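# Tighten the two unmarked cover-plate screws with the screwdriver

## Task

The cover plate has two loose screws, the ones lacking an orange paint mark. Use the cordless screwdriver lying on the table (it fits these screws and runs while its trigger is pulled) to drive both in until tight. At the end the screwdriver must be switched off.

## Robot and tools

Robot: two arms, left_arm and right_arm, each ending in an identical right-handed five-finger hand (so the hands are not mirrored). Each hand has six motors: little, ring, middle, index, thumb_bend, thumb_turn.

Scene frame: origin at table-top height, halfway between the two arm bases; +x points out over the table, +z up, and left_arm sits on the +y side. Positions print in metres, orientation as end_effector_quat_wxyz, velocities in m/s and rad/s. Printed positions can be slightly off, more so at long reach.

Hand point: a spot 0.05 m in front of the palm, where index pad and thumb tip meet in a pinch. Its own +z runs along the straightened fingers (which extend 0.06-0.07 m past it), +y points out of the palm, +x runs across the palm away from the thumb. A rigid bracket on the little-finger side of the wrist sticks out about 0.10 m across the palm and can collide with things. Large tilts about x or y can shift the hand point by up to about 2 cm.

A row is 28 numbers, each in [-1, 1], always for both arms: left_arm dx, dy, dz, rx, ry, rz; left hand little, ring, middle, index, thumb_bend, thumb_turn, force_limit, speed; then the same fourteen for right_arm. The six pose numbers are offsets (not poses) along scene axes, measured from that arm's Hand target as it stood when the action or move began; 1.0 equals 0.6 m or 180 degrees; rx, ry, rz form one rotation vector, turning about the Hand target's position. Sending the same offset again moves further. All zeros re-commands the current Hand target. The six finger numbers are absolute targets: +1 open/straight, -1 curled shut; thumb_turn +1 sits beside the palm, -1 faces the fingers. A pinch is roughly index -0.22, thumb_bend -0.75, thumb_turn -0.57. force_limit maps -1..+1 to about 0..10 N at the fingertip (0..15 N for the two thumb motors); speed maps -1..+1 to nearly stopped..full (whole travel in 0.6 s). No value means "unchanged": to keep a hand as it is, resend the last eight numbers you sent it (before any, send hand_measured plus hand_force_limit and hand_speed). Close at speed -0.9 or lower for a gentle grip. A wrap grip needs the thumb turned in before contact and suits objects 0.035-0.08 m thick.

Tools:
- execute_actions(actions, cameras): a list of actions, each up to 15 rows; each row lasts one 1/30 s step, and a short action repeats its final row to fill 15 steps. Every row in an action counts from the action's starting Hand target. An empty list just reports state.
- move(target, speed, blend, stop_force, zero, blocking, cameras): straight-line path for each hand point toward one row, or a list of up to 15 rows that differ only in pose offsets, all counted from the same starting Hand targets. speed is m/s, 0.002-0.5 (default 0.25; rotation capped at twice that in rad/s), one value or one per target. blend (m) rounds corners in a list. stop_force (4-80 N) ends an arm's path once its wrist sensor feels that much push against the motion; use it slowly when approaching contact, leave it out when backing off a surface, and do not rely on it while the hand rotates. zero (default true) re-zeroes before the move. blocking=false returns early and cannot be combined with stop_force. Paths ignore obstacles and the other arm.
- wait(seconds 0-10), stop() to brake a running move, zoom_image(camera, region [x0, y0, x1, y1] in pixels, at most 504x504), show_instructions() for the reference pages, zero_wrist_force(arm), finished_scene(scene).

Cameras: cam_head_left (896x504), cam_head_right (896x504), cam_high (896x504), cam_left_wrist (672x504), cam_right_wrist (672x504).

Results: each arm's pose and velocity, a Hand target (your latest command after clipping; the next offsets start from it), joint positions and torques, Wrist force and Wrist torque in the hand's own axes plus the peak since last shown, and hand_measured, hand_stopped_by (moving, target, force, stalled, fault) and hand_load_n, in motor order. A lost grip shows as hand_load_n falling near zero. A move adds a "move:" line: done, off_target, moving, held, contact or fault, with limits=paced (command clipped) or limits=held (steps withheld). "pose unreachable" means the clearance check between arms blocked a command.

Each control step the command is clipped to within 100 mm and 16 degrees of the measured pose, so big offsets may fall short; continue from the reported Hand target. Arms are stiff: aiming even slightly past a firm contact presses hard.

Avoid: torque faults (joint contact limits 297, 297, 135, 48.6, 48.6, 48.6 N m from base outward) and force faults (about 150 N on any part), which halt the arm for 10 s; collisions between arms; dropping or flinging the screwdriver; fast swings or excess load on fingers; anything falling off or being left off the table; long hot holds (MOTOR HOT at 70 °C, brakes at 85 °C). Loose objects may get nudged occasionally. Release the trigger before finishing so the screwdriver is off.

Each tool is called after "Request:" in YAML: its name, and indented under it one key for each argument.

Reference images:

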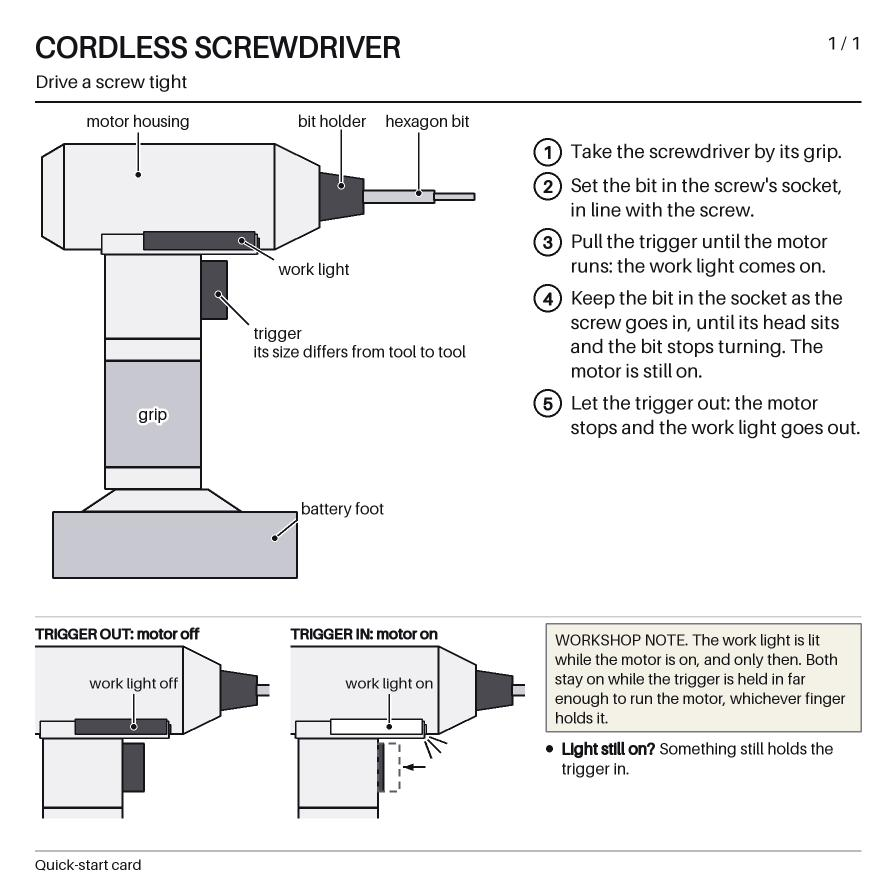

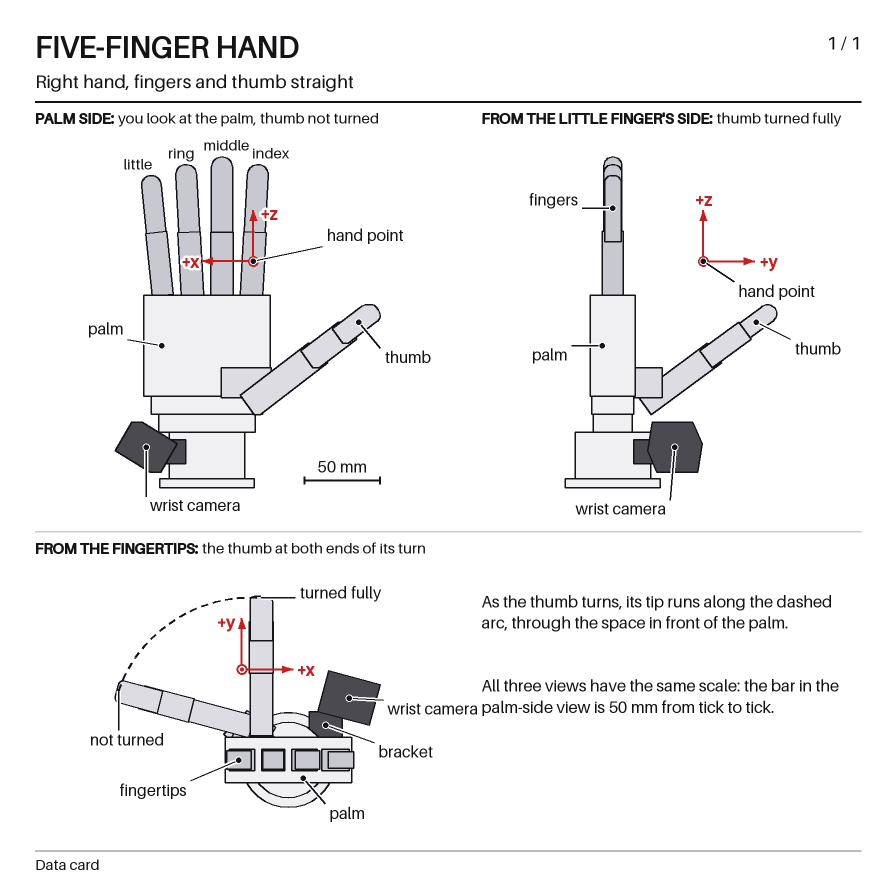

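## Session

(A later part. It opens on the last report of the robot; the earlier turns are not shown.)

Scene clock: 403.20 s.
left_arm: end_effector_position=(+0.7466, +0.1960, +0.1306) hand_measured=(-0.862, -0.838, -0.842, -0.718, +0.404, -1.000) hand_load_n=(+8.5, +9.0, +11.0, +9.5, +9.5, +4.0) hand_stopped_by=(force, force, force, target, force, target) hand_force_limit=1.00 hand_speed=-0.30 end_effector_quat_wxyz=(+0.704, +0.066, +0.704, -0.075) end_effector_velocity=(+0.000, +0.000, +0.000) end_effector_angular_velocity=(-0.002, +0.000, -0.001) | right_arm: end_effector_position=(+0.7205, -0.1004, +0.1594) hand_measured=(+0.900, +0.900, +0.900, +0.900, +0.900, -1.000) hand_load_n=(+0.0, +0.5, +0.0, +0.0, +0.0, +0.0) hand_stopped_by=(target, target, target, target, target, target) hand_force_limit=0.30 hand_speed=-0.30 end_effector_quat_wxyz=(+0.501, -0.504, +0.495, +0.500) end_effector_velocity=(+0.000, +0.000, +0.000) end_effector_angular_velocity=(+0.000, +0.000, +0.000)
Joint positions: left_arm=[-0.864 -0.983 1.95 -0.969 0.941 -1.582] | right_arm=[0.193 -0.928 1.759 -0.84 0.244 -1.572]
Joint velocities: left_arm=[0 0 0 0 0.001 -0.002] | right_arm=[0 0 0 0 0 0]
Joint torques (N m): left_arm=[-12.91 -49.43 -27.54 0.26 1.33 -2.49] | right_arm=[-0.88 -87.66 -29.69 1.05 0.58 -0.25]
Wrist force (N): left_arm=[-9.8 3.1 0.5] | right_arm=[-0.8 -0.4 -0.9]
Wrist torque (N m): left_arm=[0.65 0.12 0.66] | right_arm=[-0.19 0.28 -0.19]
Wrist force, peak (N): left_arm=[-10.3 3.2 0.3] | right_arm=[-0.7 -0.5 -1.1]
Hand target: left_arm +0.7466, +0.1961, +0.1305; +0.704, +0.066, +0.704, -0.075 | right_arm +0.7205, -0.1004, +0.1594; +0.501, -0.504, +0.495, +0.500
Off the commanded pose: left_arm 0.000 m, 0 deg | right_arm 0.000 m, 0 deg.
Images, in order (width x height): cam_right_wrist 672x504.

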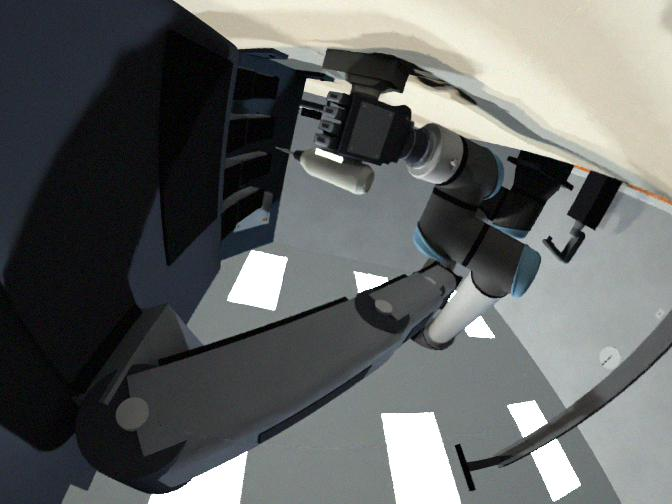

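Request:
execute_actions:
  actions:
    - [[0,0,0,0,0,0,-0.97,-0.97,-0.97,-0.5,-0.97,-1,0.9,-0.6,0,0,0,0,0,0,0.9,0.9,0.9,0.9,0.9,-1,0.3,-0.3]]
  cameras: []

Request:
move:
  target: [0,0,0.05,0,0,0,-0.97,-0.97,-0.97,-0.5,-0.97,-1,0.9,-0.6,0,0,0,0,0,0,0.9,0.9,0.9,0.9,0.9,-1,0.3,-0.3]
  speed: 0.03
  cameras: ["cam_right_wrist","cam_left_wrist"]

Scene clock: 404.23 s.
left_arm: end_effector_position=(+0.7466, +0.1960, +0.1306) hand_measured=(-0.862, -0.838, -0.842, -0.500, +0.404, -1.000) hand_load_n=(+8.0, +9.0, +11.5, +0.0, +9.0, +5.0) hand_stopped_by=(force, force, force, target, force, target) hand_force_limit=0.90 hand_speed=-0.60 end_effector_quat_wxyz=(+0.704, +0.066, +0.704, -0.075) end_effector_velocity=(+0.000, +0.001, +0.000) end_effector_angular_velocity=(+0.000, +0.000, +0.001) | right_arm: end_effector_position=(+0.7205, -0.1004, +0.1594) hand_measured=(+0.900, +0.900, +0.900, +0.900, +0.900, -1.000) hand_load_n=(+0.0, +0.0, +0.0, +0.0, +0.0, +0.0) hand_stopped_by=(target, target, target, target, target, target) hand_force_limit=0.30 hand_speed=-0.30 end_effector_quat_wxyz=(+0.501, -0.504, +0.495, +0.500) end_effector_velocity=(+0.000, +0.000, +0.000) end_effector_angular_velocity=(+0.000, -0.001, +0.000)
Joint positions: left_arm=[-0.864 -0.983 1.95 -0.969 0.941 -1.582] | right_arm=[0.193 -0.928 1.759 -0.84 0.244 -1.572]
Joint velocities: left_arm=[0 0 0 0 0 0] | right_arm=[0 0 0 -0.001 0 0]
Joint torques (N m): left_arm=[-8.08 -51.24 -26 0.21 1.47 -2.62] | right_arm=[-1.16 -87.52 -29.85 1.04 0.56 -0.26]
Wrist force (N): left_arm=[-10.3 2.9 0.4] | right_arm=[-0.7 -0.7 -0.8]
Wrist torque (N m): left_arm=[0.64 0.13 0.63] | right_arm=[-0.23 0.26 -0.20]
Wrist force, peak (N): left_arm=[-10.7 2.8 0.4] | right_arm=[-0.4 -0.5 -1.3]
Hand target: left_arm +0.7466, +0.1961, +0.1305; +0.704, +0.066, +0.704, -0.075 | right_arm +0.7205, -0.1004, +0.1594; +0.501, -0.504, +0.495, +0.500
Off the commanded pose: left_arm 0.000 m, 0 deg | right_arm 0.000 m, 0 deg.
No camera images: "cameras" was empty.

Scene clock: 405.50 s.
left_arm: end_effector_position=(+0.7467, +0.1960, +0.1608) hand_measured=(-0.864, -0.838, -0.842, -0.500, +0.404, -1.000) hand_load_n=(+1.5, +6.0, +13.5, +0.0, +6.0, +5.5) hand_stopped_by=(force, force, force, target, force, target) hand_force_limit=0.90 hand_speed=-0.60 end_effector_quat_wxyz=(+0.704, +0.066, +0.704, -0.075) end_effector_velocity=(+0.000, +0.000, -0.002) end_effector_angular_velocity=(-0.002, +0.000, +0.001) | right_arm: end_effector_position=(+0.7205, -0.1004, +0.1594) hand_measured=(+0.900, +0.900, +0.900, +0.900, +0.900, -1.000) hand_load_n=(+0.0, +0.0, +0.0, +0.0, +0.0, +0.0) hand_stopped_by=(target, target, target, target, target, target) hand_force_limit=0.30 hand_speed=-0.30 end_effector_quat_wxyz=(+0.501, -0.504, +0.495, +0.500) end_effector_velocity=(+0.000, +0.000, +0.001) end_effector_angular_velocity=(+0.001, -0.003, -0.001)
Joint positions: left_arm=[-0.864 -1.025 1.944 -0.921 0.941 -1.582] | right_arm=[0.193 -0.928 1.759 -0.84 0.244 -1.572]
Joint velocities: left_arm=[0 0.002 0 -0.002 0 -0.002] | right_arm=[0 -0.002 0 -0.002 0 0]
Joint torques (N m): left_arm=[-9 -54.18 -39.22 -8.42 0.8 0.21] | right_arm=[-0.51 -87.9 -29.34 0.94 0.54 -0.39]
Wrist force (N): left_arm=[6.2 3.6 -2.0] | right_arm=[-0.3 0.0 -0.8]
Wrist torque (N m): left_arm=[0.66 0.03 0.03] | right_arm=[-0.13 0.20 -0.15]
Wrist force, peak (N): left_arm=[-10.6 2.8 0.2] | right_arm=[-0.8 -0.8 -1.0]
Hand target: left_arm +0.7467, +0.1960, +0.1606; +0.704, +0.066, +0.704, -0.075 | right_arm +0.7205, -0.1004, +0.1594; +0.501, -0.504, +0.495, +0.500
Off the commanded pose: left_arm 0.000 m, 0 deg | right_arm 0.000 m, 0 deg.
move: done
Images, in order (width x height): cam_left_wrist 672x504, cam_right_wrist 672x504.

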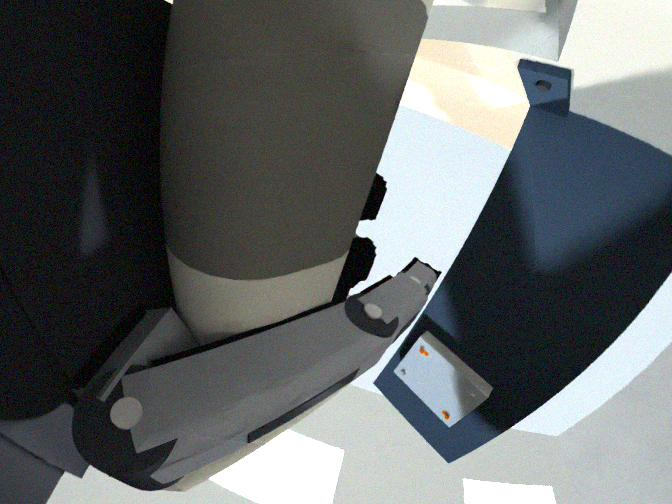

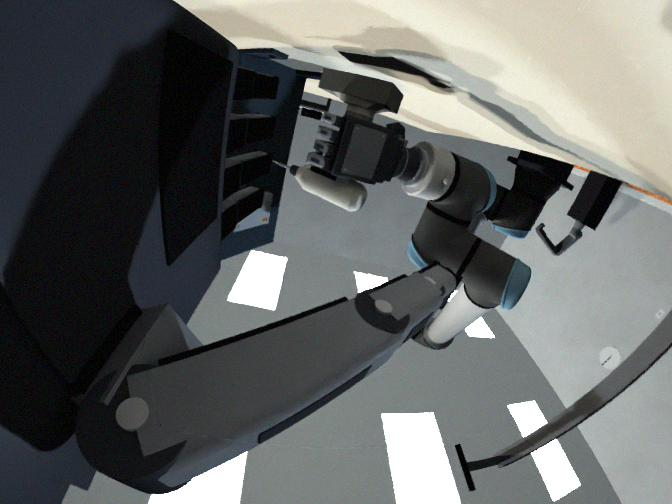

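Request:
zoom_image:
  camera: "cam_right_wrist"
  region: [250, 60, 430, 240]

Request:
zoom_image:
  camera: "cam_head_left"
  region: [260, 70, 460, 290]

Scaled by 2.800 from the camera's 672x504 image, which has a finer 960x720 frame.

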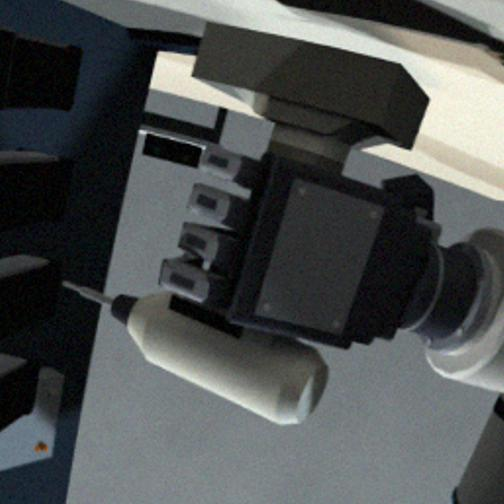

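This scene's latest camera images include none from cam_head_left. They are from: cam_left_wrist, cam_right_wrist. cam_head_left's image comes with the result of a call that names it in "cameras".

Request:
move:
  target:
    - [-0.15,0,0.1,0,0,0,-0.97,-0.97,-0.97,-0.5,-0.97,-1,0.9,-0.6,0,0,0,0,0,0,0.9,0.9,0.9,0.9,0.9,-1,0.3,-0.3]
    - [-0.2,0.153,0.283,0,0,-0.083,-0.97,-0.97,-0.97,-0.5,-0.97,-1,0.9,-0.6,0,0,0,0,0,0,0.9,0.9,0.9,0.9,0.9,-1,0.3,-0.3]
  speed: 0.08
  blend: 0.03

Request:
zoom_image:
  camera: "cam_head_left"
  region: [240, 70, 440, 250]

Request:
zoom_image:
  camera: "cam_high"
  region: [340, 130, 500, 270]

Scene clock: 409.60 s.
left_arm: end_effector_position=(+0.6272, +0.2878, +0.3309) hand_measured=(-0.864, -0.838, -0.842, -0.500, +0.404, -1.000) hand_load_n=(+1.5, +6.0, +13.0, +0.0, +6.0, +5.5) hand_stopped_by=(force, force, force, target, force, target) hand_force_limit=0.90 hand_speed=-0.60 end_effector_quat_wxyz=(+0.688, +0.157, +0.689, -0.166) end_effector_velocity=(+0.000, -0.001, +0.001) end_effector_angular_velocity=(-0.001, -0.002, -0.001) | right_arm: end_effector_position=(+0.7205, -0.1004, +0.1594) hand_measured=(+0.900, +0.900, +0.900, +0.900, +0.900, -1.000) hand_load_n=(+0.0, +0.0, +0.0, +0.0, +0.0, +0.0) hand_stopped_by=(target, target, target, target, target, target) hand_force_limit=0.30 hand_speed=-0.30 end_effector_quat_wxyz=(+0.501, -0.504, +0.495, +0.500) end_effector_velocity=(+0.000, +0.000, +0.002) end_effector_angular_velocity=(+0.001, -0.003, +0.000)
Joint positions: left_arm=[-0.807 -1.497 2.204 -0.709 1.258 -1.583] | right_arm=[0.193 -0.928 1.759 -0.84 0.244 -1.572]
Joint velocities: left_arm=[0 0 -0.001 -0.001 0.001 0] | right_arm=[0 -0.003 0 0 0 0]
Joint torques (N m): left_arm=[-0.51 -37.39 -51.85 -6.92 1.1 -2.83] | right_arm=[-2.35 -87.46 -28.65 1.03 0.59 -0.25]
Wrist force (N): left_arm=[5.8 3.5 -1.7] | right_arm=[-0.2 -0.4 -1.0]
Wrist torque (N m): left_arm=[0.67 0.08 -0.01] | right_arm=[-0.17 0.21 -0.15]
Wrist force, peak (N): left_arm=[7.0 3.9 -0.5] | right_arm=[-0.8 -0.8 -1.2]
Hand target: left_arm +0.6272, +0.2877, +0.3310; +0.688, +0.157, +0.689, -0.166 | right_arm +0.7205, -0.1004, +0.1594; +0.501, -0.504, +0.495, +0.500
Off the commanded pose: left_arm 0.001 m, 0 deg | right_arm 0.000 m, 0 deg.
move: done

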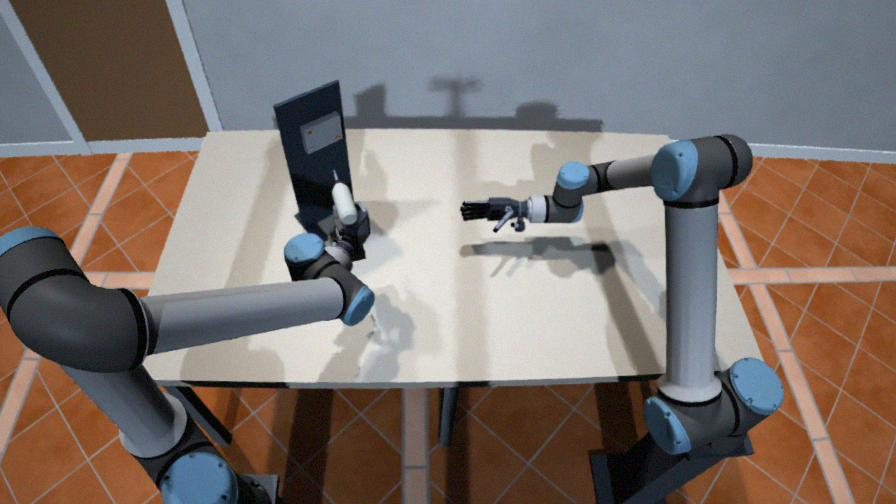

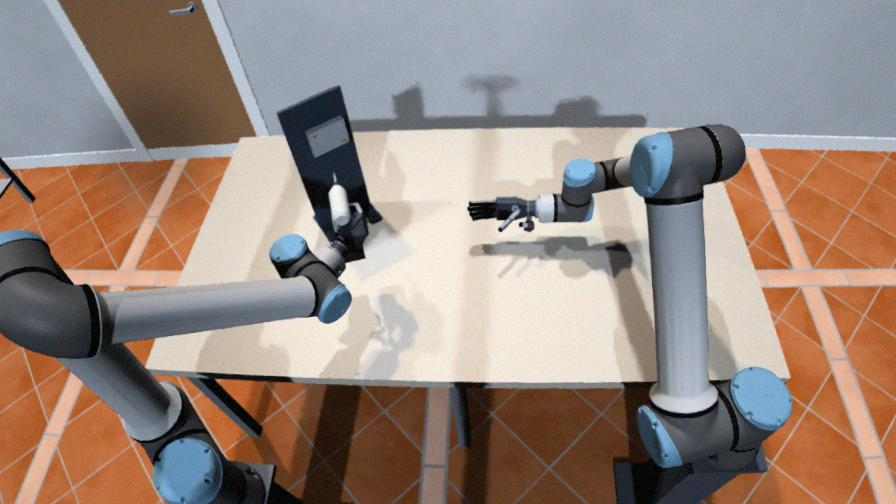

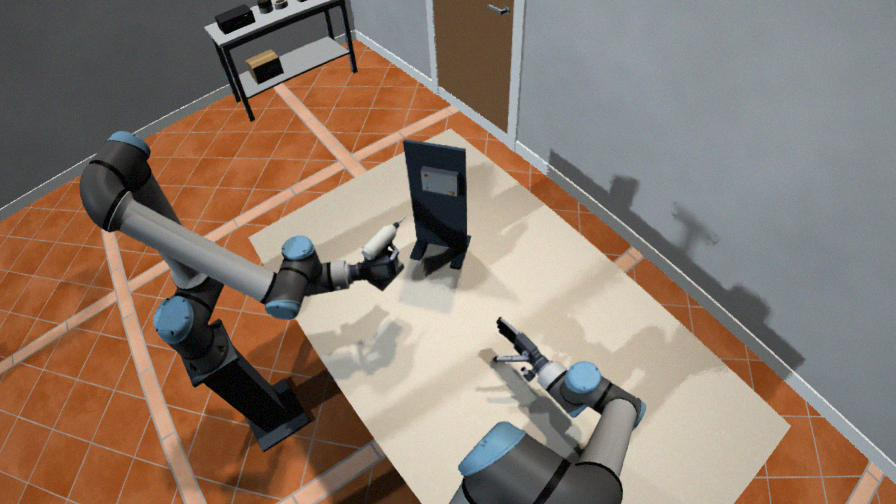

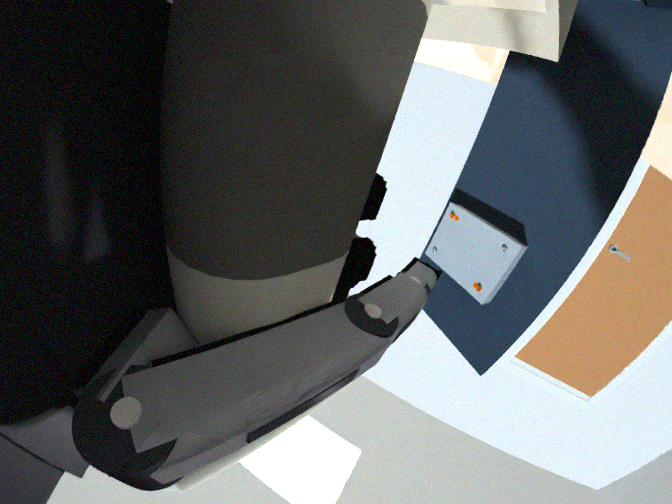

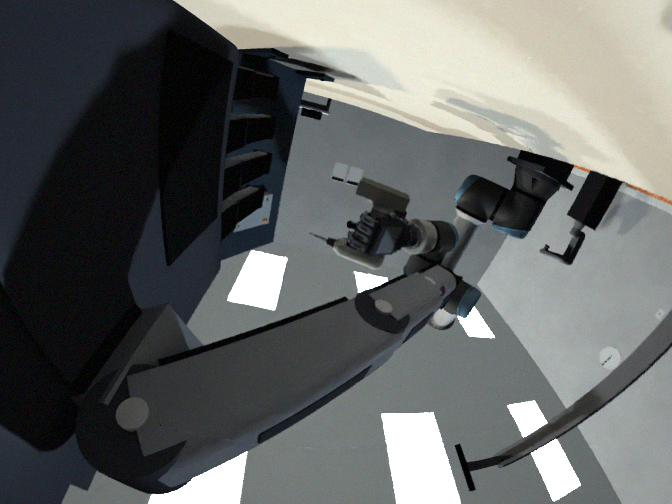

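Scaled by 2.520.

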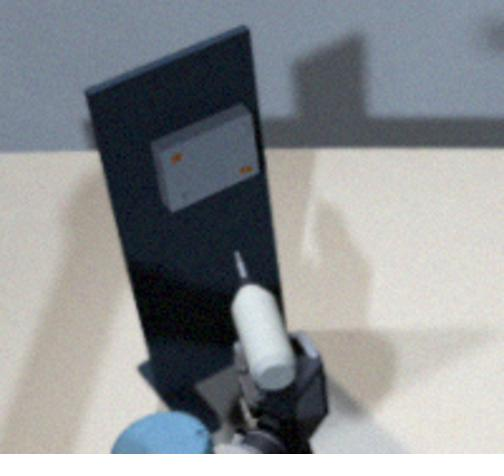

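Scaled by 3.150.

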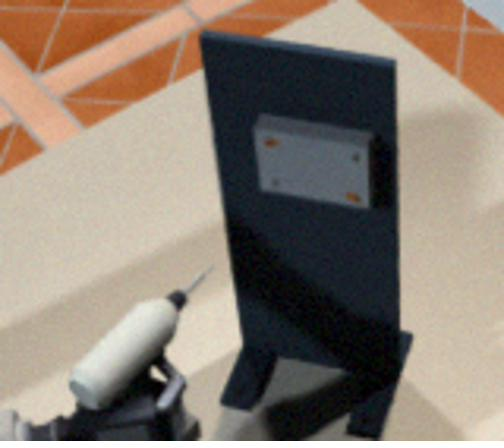

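Request:
move:
  target: [0,0,0,0,0,0,-0.97,-0.97,-0.97,-0.5,-0.97,-1,0.9,-0.6,-0.233,0.167,0.367,0,0,-0.139,0.9,0.9,0.9,0.9,0.9,-1,0.3,-0.3]
  speed: 0.2

Scene clock: 412.30 s.
left_arm: end_effector_position=(+0.6272, +0.2877, +0.3310) hand_measured=(-0.864, -0.838, -0.842, -0.500, +0.404, -1.000) hand_load_n=(+1.0, +6.0, +13.5, +0.0, +6.0, +5.0) hand_stopped_by=(force, force, force, target, force, target) hand_force_limit=0.90 hand_speed=-0.60 end_effector_quat_wxyz=(+0.688, +0.157, +0.689, -0.166) end_effector_velocity=(+0.000, +0.000, +0.000) end_effector_angular_velocity=(+0.000, +0.000, +0.000) | right_arm: end_effector_position=(+0.5807, -0.0005, +0.3790) hand_measured=(+0.900, +0.900, +0.900, +0.900, +0.900, -1.000) hand_load_n=(+0.0, +0.0, +0.0, +0.0, +0.0, +0.0) hand_stopped_by=(target, target, target, target, target, target) hand_force_limit=0.30 hand_speed=-0.30 end_effector_quat_wxyz=(+0.597, -0.385, +0.592, +0.380) end_effector_velocity=(+0.000, +0.000, +0.001) end_effector_angular_velocity=(+0.000, +0.000, -0.003)
Joint positions: left_arm=[-0.807 -1.497 2.204 -0.709 1.259 -1.583] | right_arm=[0.474 -1.371 1.951 -0.581 0.962 -1.58]
Joint velocities: left_arm=[0 0 0 0 0 0] | right_arm=[0 -0.001 0 0.001 0.003 0]
Joint torques (N m): left_arm=[-10.24 -22.33 -44.56 -6.1 1.08 -0.72] | right_arm=[9.82 -65.7 -33.11 -1.95 1.78 -0.13]
Wrist force (N): left_arm=[5.5 3.4 -1.5] | right_arm=[-0.7 -0.3 -1.0]
Wrist torque (N m): left_arm=[0.65 0.14 -0.04] | right_arm=[-0.17 0.27 -0.18]
Wrist force, peak (N): left_arm=[6.1 3.6 -1.6] | right_arm=[-2.4 1.5 -1.2]
Hand target: left_arm +0.6272, +0.2877, +0.3310; +0.688, +0.157, +0.689, -0.166 | right_arm +0.5806, -0.0005, +0.3790; +0.597, -0.385, +0.592, +0.380
Off the commanded pose: left_arm 0.000 m, 0 deg | right_arm 0.001 m, 0 deg.
move: done

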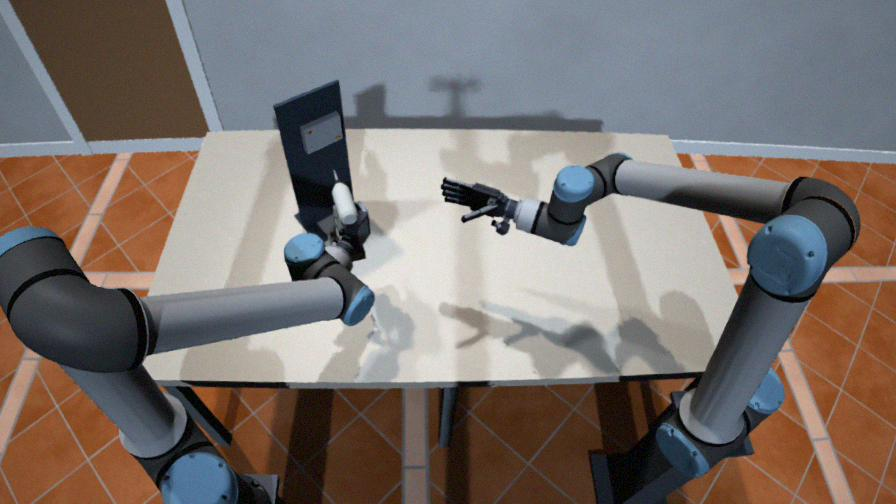

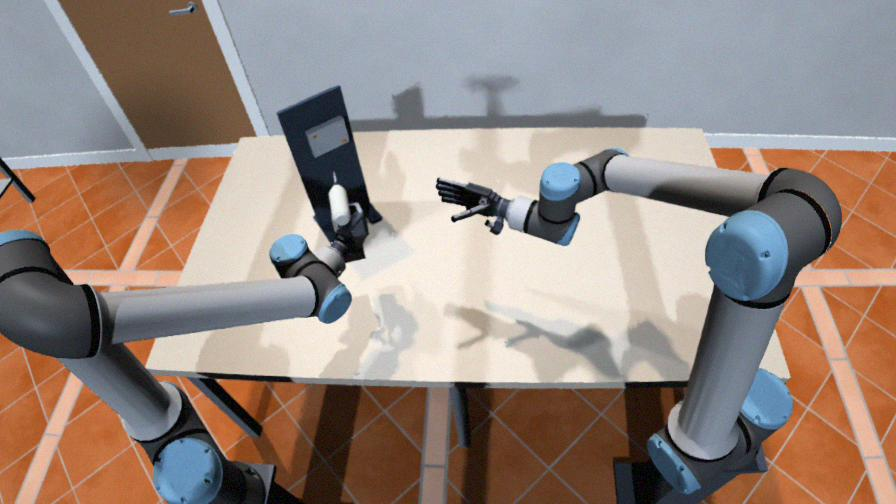

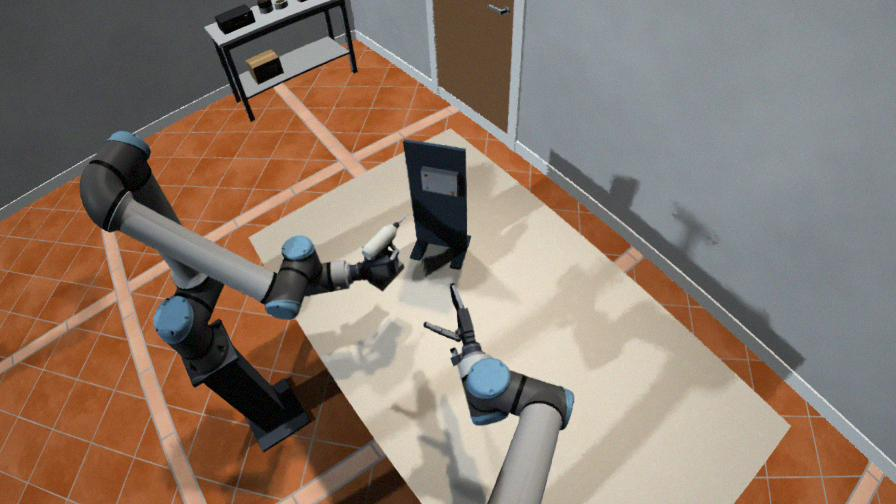

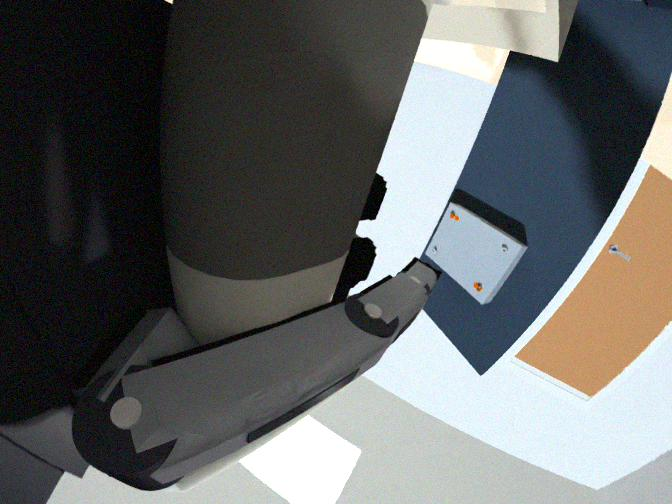

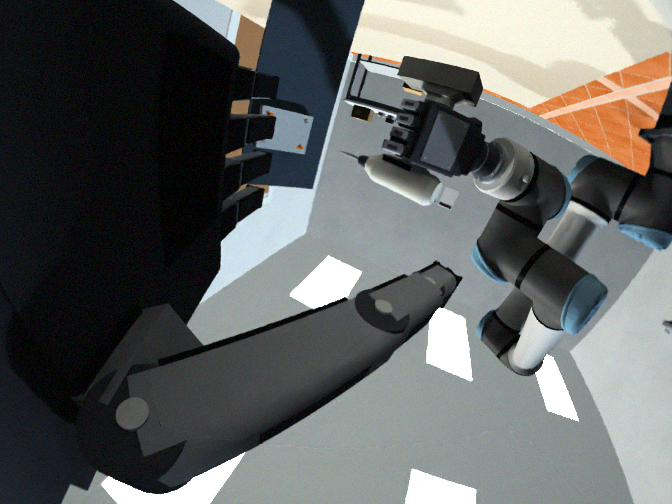

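Request:
move:
  target: [0,0,0,0,0,0,-0.97,-0.97,-0.97,-0.5,-0.97,-1,0.9,-0.6,0,0,0,0,0,-0.08,-0.9,-0.9,-0.9,-0.9,0.9,-1,0.3,-0.3]
  speed: 0.2
  cameras: ["cam_right_wrist"]

Request:
zoom_image:
  camera: "cam_right_wrist"
  region: [230, 40, 530, 240]

Scene clock: 414.50 s.
left_arm: end_effector_position=(+0.6272, +0.2877, +0.3310) hand_measured=(-0.864, -0.838, -0.842, -0.500, +0.404, -1.000) hand_load_n=(+1.0, +6.0, +13.5, +0.0, +6.0, +5.0) hand_stopped_by=(force, force, force, target, force, target) hand_force_limit=0.90 hand_speed=-0.60 end_effector_quat_wxyz=(+0.688, +0.157, +0.689, -0.166) end_effector_velocity=(+0.000, +0.000, +0.000) end_effector_angular_velocity=(+0.001, +0.000, +0.000) | right_arm: end_effector_position=(+0.5806, -0.0006, +0.3789) hand_measured=(-0.900, -0.900, -0.900, -0.900, +0.900, -1.000) hand_load_n=(+0.0, +0.5, +0.0, +0.0, +0.0, +0.0) hand_stopped_by=(target, target, target, target, target, target) hand_force_limit=0.30 hand_speed=-0.30 end_effector_quat_wxyz=(+0.640, -0.308, +0.636, +0.302) end_effector_velocity=(+0.000, +0.000, -0.001) end_effector_angular_velocity=(+0.000, +0.000, +0.000)
Joint positions: left_arm=[-0.807 -1.497 2.204 -0.709 1.259 -1.583] | right_arm=[0.567 -1.41 1.998 -0.59 1.306 -1.58]
Joint velocities: left_arm=[0 0 0 0.001 0 0.001] | right_arm=[0 0.001 0 -0.001 0 0]
Joint torques (N m): left_arm=[-16.56 -24.32 -38.84 -6.45 0 1.91] | right_arm=[-13.8 -44.89 -41.02 0.13 2.02 0.53]
Wrist force (N): left_arm=[5.9 3.6 -1.5] | right_arm=[-0.1 -0.3 -1.2]
Wrist torque (N m): left_arm=[0.67 0.07 -0.01] | right_arm=[-0.15 0.16 -0.16]
Wrist force, peak (N): left_arm=[5.9 3.9 -1.7] | right_arm=[-0.9 0.2 -1.5]
Hand target: left_arm +0.6272, +0.2877, +0.3310; +0.688, +0.157, +0.689, -0.166 | right_arm +0.5806, -0.0006, +0.3789; +0.640, -0.308, +0.636, +0.302
Off the commanded pose: left_arm 0.000 m, 0 deg | right_arm 0.000 m, 0 deg.
move: done
Images, in order (width x height): cam_right_wrist 672x504.

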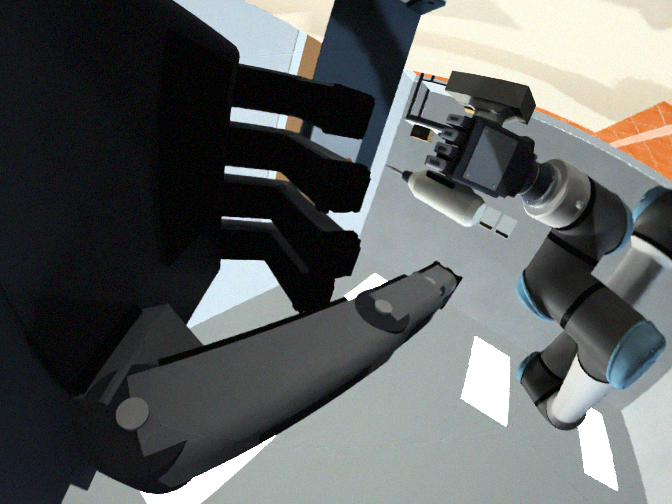

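Scaled by 1.680 from the camera's 672x504 image, which has a finer 960x720 frame.

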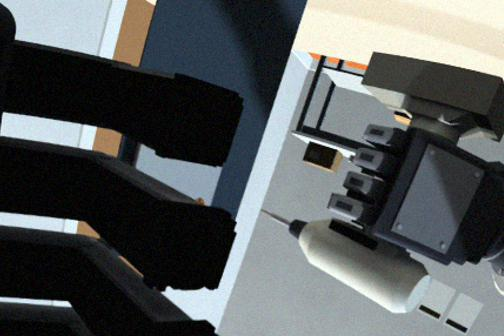

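Request:
move:
  target: [0,0,0,0,0,0,-0.97,-0.97,-0.97,-0.5,-0.97,-1,0.9,-0.6,-0.03,0.05,-0.02,0,0,0,0.95,0.95,0.95,0.95,0.9,-1,0.3,-0.3]
  speed: 0.2
  cameras: ["cam_right_wrist"]

Request:
zoom_image:
  camera: "cam_right_wrist"
  region: [230, 40, 530, 240]

Scene clock: 416.57 s.
left_arm: end_effector_position=(+0.6272, +0.2877, +0.3310) hand_measured=(-0.864, -0.838, -0.842, -0.500, +0.404, -1.000) hand_load_n=(+1.0, +6.0, +13.0, +0.0, +6.0, +5.5) hand_stopped_by=(force, force, force, target, force, target) hand_force_limit=0.90 hand_speed=-0.60 end_effector_quat_wxyz=(+0.688, +0.157, +0.689, -0.166) end_effector_velocity=(+0.000, +0.000, +0.000) end_effector_angular_velocity=(+0.000, +0.000, +0.000) | right_arm: end_effector_position=(+0.5626, +0.0294, +0.3669) hand_measured=(+0.950, +0.950, +0.950, +0.950, +0.900, -1.000) hand_load_n=(+0.0, +0.0, +0.0, +0.0, +0.0, -0.5) hand_stopped_by=(target, target, target, target, target, target) hand_force_limit=0.30 hand_speed=-0.30 end_effector_quat_wxyz=(+0.640, -0.308, +0.636, +0.302) end_effector_velocity=(+0.000, +0.000, +0.001) end_effector_angular_velocity=(+0.001, -0.001, +0.000)
Joint positions: left_arm=[-0.807 -1.497 2.204 -0.709 1.259 -1.583] | right_arm=[0.627 -1.376 1.982 -0.607 1.366 -1.581]
Joint velocities: left_arm=[0 0.001 0 0 0 0] | right_arm=[0 -0.001 0 0 0.001 0]
Joint torques (N m): left_arm=[-11.17 -22.52 -32.8 -6.9 -0.55 2.97] | right_arm=[-14.49 -65.63 -33.43 -0.73 1.36 -2.28]
Wrist force (N): left_arm=[5.7 3.5 -1.5] | right_arm=[-0.5 0.0 -1.2]
Wrist torque (N m): left_arm=[0.65 0.10 -0.03] | right_arm=[-0.11 0.25 -0.17]
Wrist force, peak (N): left_arm=[5.9 3.8 -2.0] | right_arm=[-1.1 -1.1 -1.3]
Hand target: left_arm +0.6272, +0.2877, +0.3310; +0.688, +0.157, +0.689, -0.166 | right_arm +0.5626, +0.0294, +0.3669; +0.640, -0.308, +0.636, +0.302
Off the commanded pose: left_arm 0.000 m, 0 deg | right_arm 0.000 m, 0 deg.
move: done
Images, in order (width x height): cam_right_wrist 672x504.

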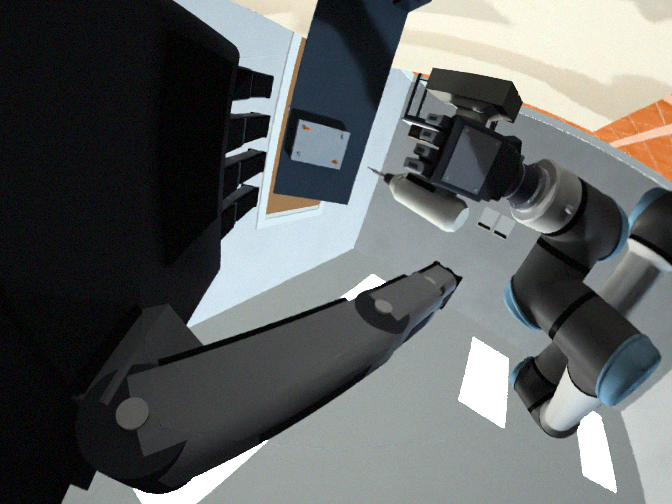

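Scaled by 1.680 from the camera's 672x504 image, which has a finer 960x720 frame.

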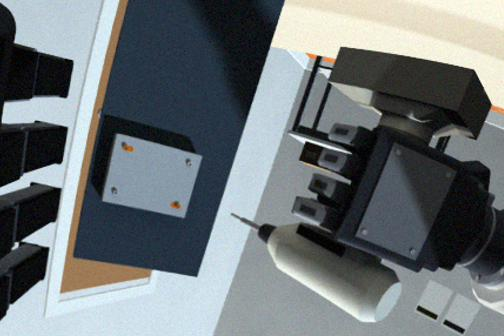

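Request:
move:
  target: [0.08,0,0,0,0,0,-0.97,-0.97,-0.97,-0.5,-0.97,-1,0.9,-0.6,0,0,0,0,0,0,0.95,0.95,0.95,0.95,0.9,-1,0.3,-0.3]
  speed: 0.1
  cameras: ["cam_right_wrist","cam_high","cam_head_left"]

Request:
zoom_image:
  camera: "cam_right_wrist"
  region: [270, 60, 470, 240]

Request:
zoom_image:
  camera: "cam_high"
  region: [360, 150, 480, 270]

Request:
zoom_image:
  camera: "cam_head_left"
  region: [270, 100, 390, 240]

Scene clock: 419.83 s.
left_arm: end_effector_position=(+0.6753, +0.2877, +0.3309) hand_measured=(-0.864, -0.838, -0.842, -0.500, +0.404, -1.000) hand_load_n=(+1.5, +6.0, +13.5, +0.0, +5.5, +5.5) hand_stopped_by=(force, force, force, target, force, target) hand_force_limit=0.90 hand_speed=-0.60 end_effector_quat_wxyz=(+0.688, +0.157, +0.689, -0.166) end_effector_velocity=(-0.003, +0.000, -0.001) end_effector_angular_velocity=(+0.001, +0.002, +0.000) | right_arm: end_effector_position=(+0.5626, +0.0294, +0.3669) hand_measured=(+0.950, +0.950, +0.950, +0.950, +0.900, -1.000) hand_load_n=(+0.0, +0.0, +0.0, +0.0, +0.0, -0.5) hand_stopped_by=(target, target, target, target, target, target) hand_force_limit=0.30 hand_speed=-0.30 end_effector_quat_wxyz=(+0.640, -0.308, +0.636, +0.302) end_effector_velocity=(+0.000, +0.000, +0.000) end_effector_angular_velocity=(+0.000, -0.001, +0.000)
Joint positions: left_arm=[-0.742 -1.426 2.123 -0.698 1.323 -1.583] | right_arm=[0.627 -1.376 1.982 -0.607 1.366 -1.581]
Joint velocities: left_arm=[-0.003 -0.002 0.005 0 -0.003 0] | right_arm=[0 0 0 -0.001 0 0]
Joint torques (N m): left_arm=[-11.15 -64.81 -25.22 -5.72 -2.13 1.34] | right_arm=[-14.65 -65.3 -40.71 -3.61 1.38 -2.15]
Wrist force (N): left_arm=[5.9 3.3 -1.9] | right_arm=[-0.6 -0.5 -0.9]
Wrist torque (N m): left_arm=[0.65 0.07 0.01] | right_arm=[-0.21 0.25 -0.19]
Wrist force, peak (N): left_arm=[6.0 2.9 -4.2] | right_arm=[-0.5 -0.7 -1.5]
Hand target: left_arm +0.6753, +0.2877, +0.3309; +0.688, +0.157, +0.689, -0.166 | right_arm +0.5626, +0.0294, +0.3669; +0.640, -0.308, +0.636, +0.302
Off the commanded pose: left_arm 0.000 m, 0 deg | right_arm 0.000 m, 0 deg.
move: done
Images, in order (width x height): cam_head_left 896x504, cam_high 896x504, cam_right_wrist 672x504.

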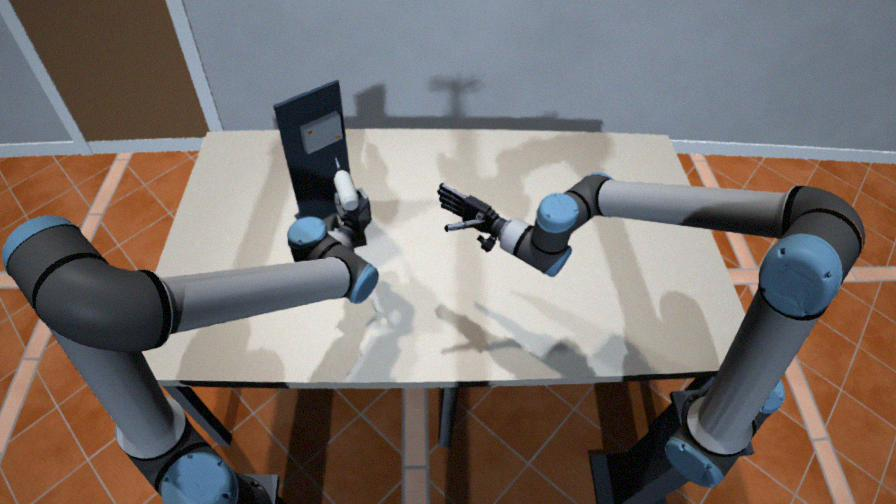

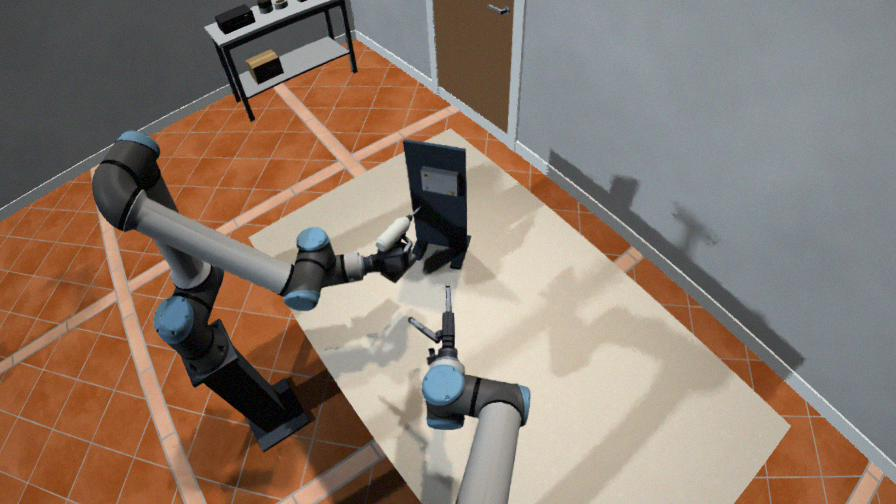

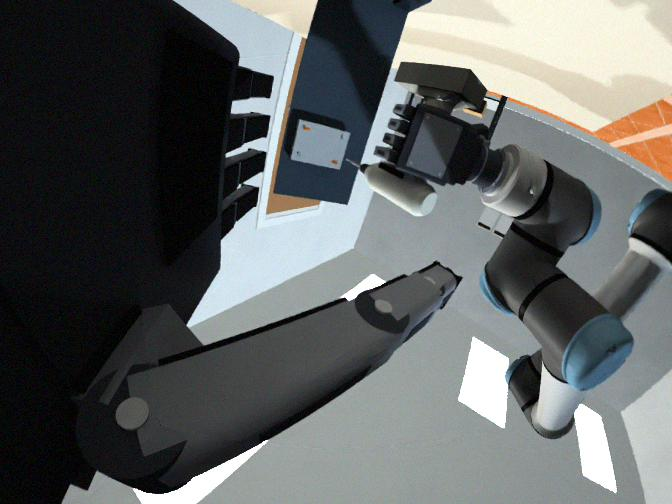

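Scaled by 2.520 from the camera's 672x504 image, which has a finer 960x720 frame.

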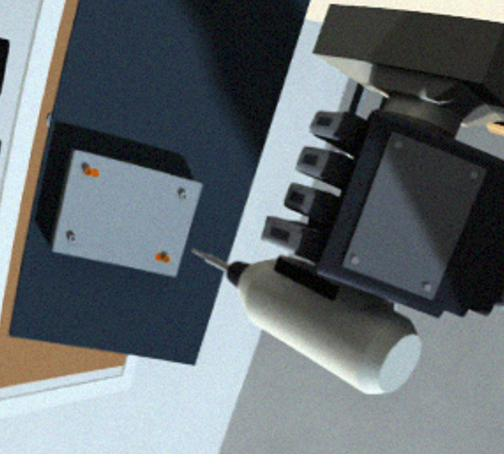

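Scaled by 4.200.

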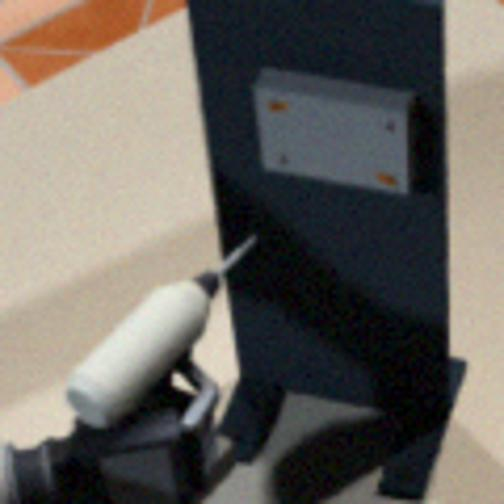

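Scaled by 3.600.

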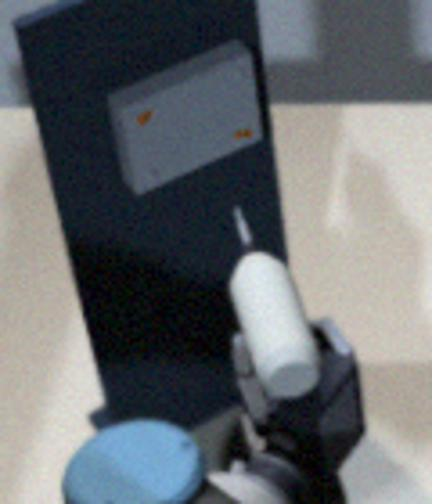

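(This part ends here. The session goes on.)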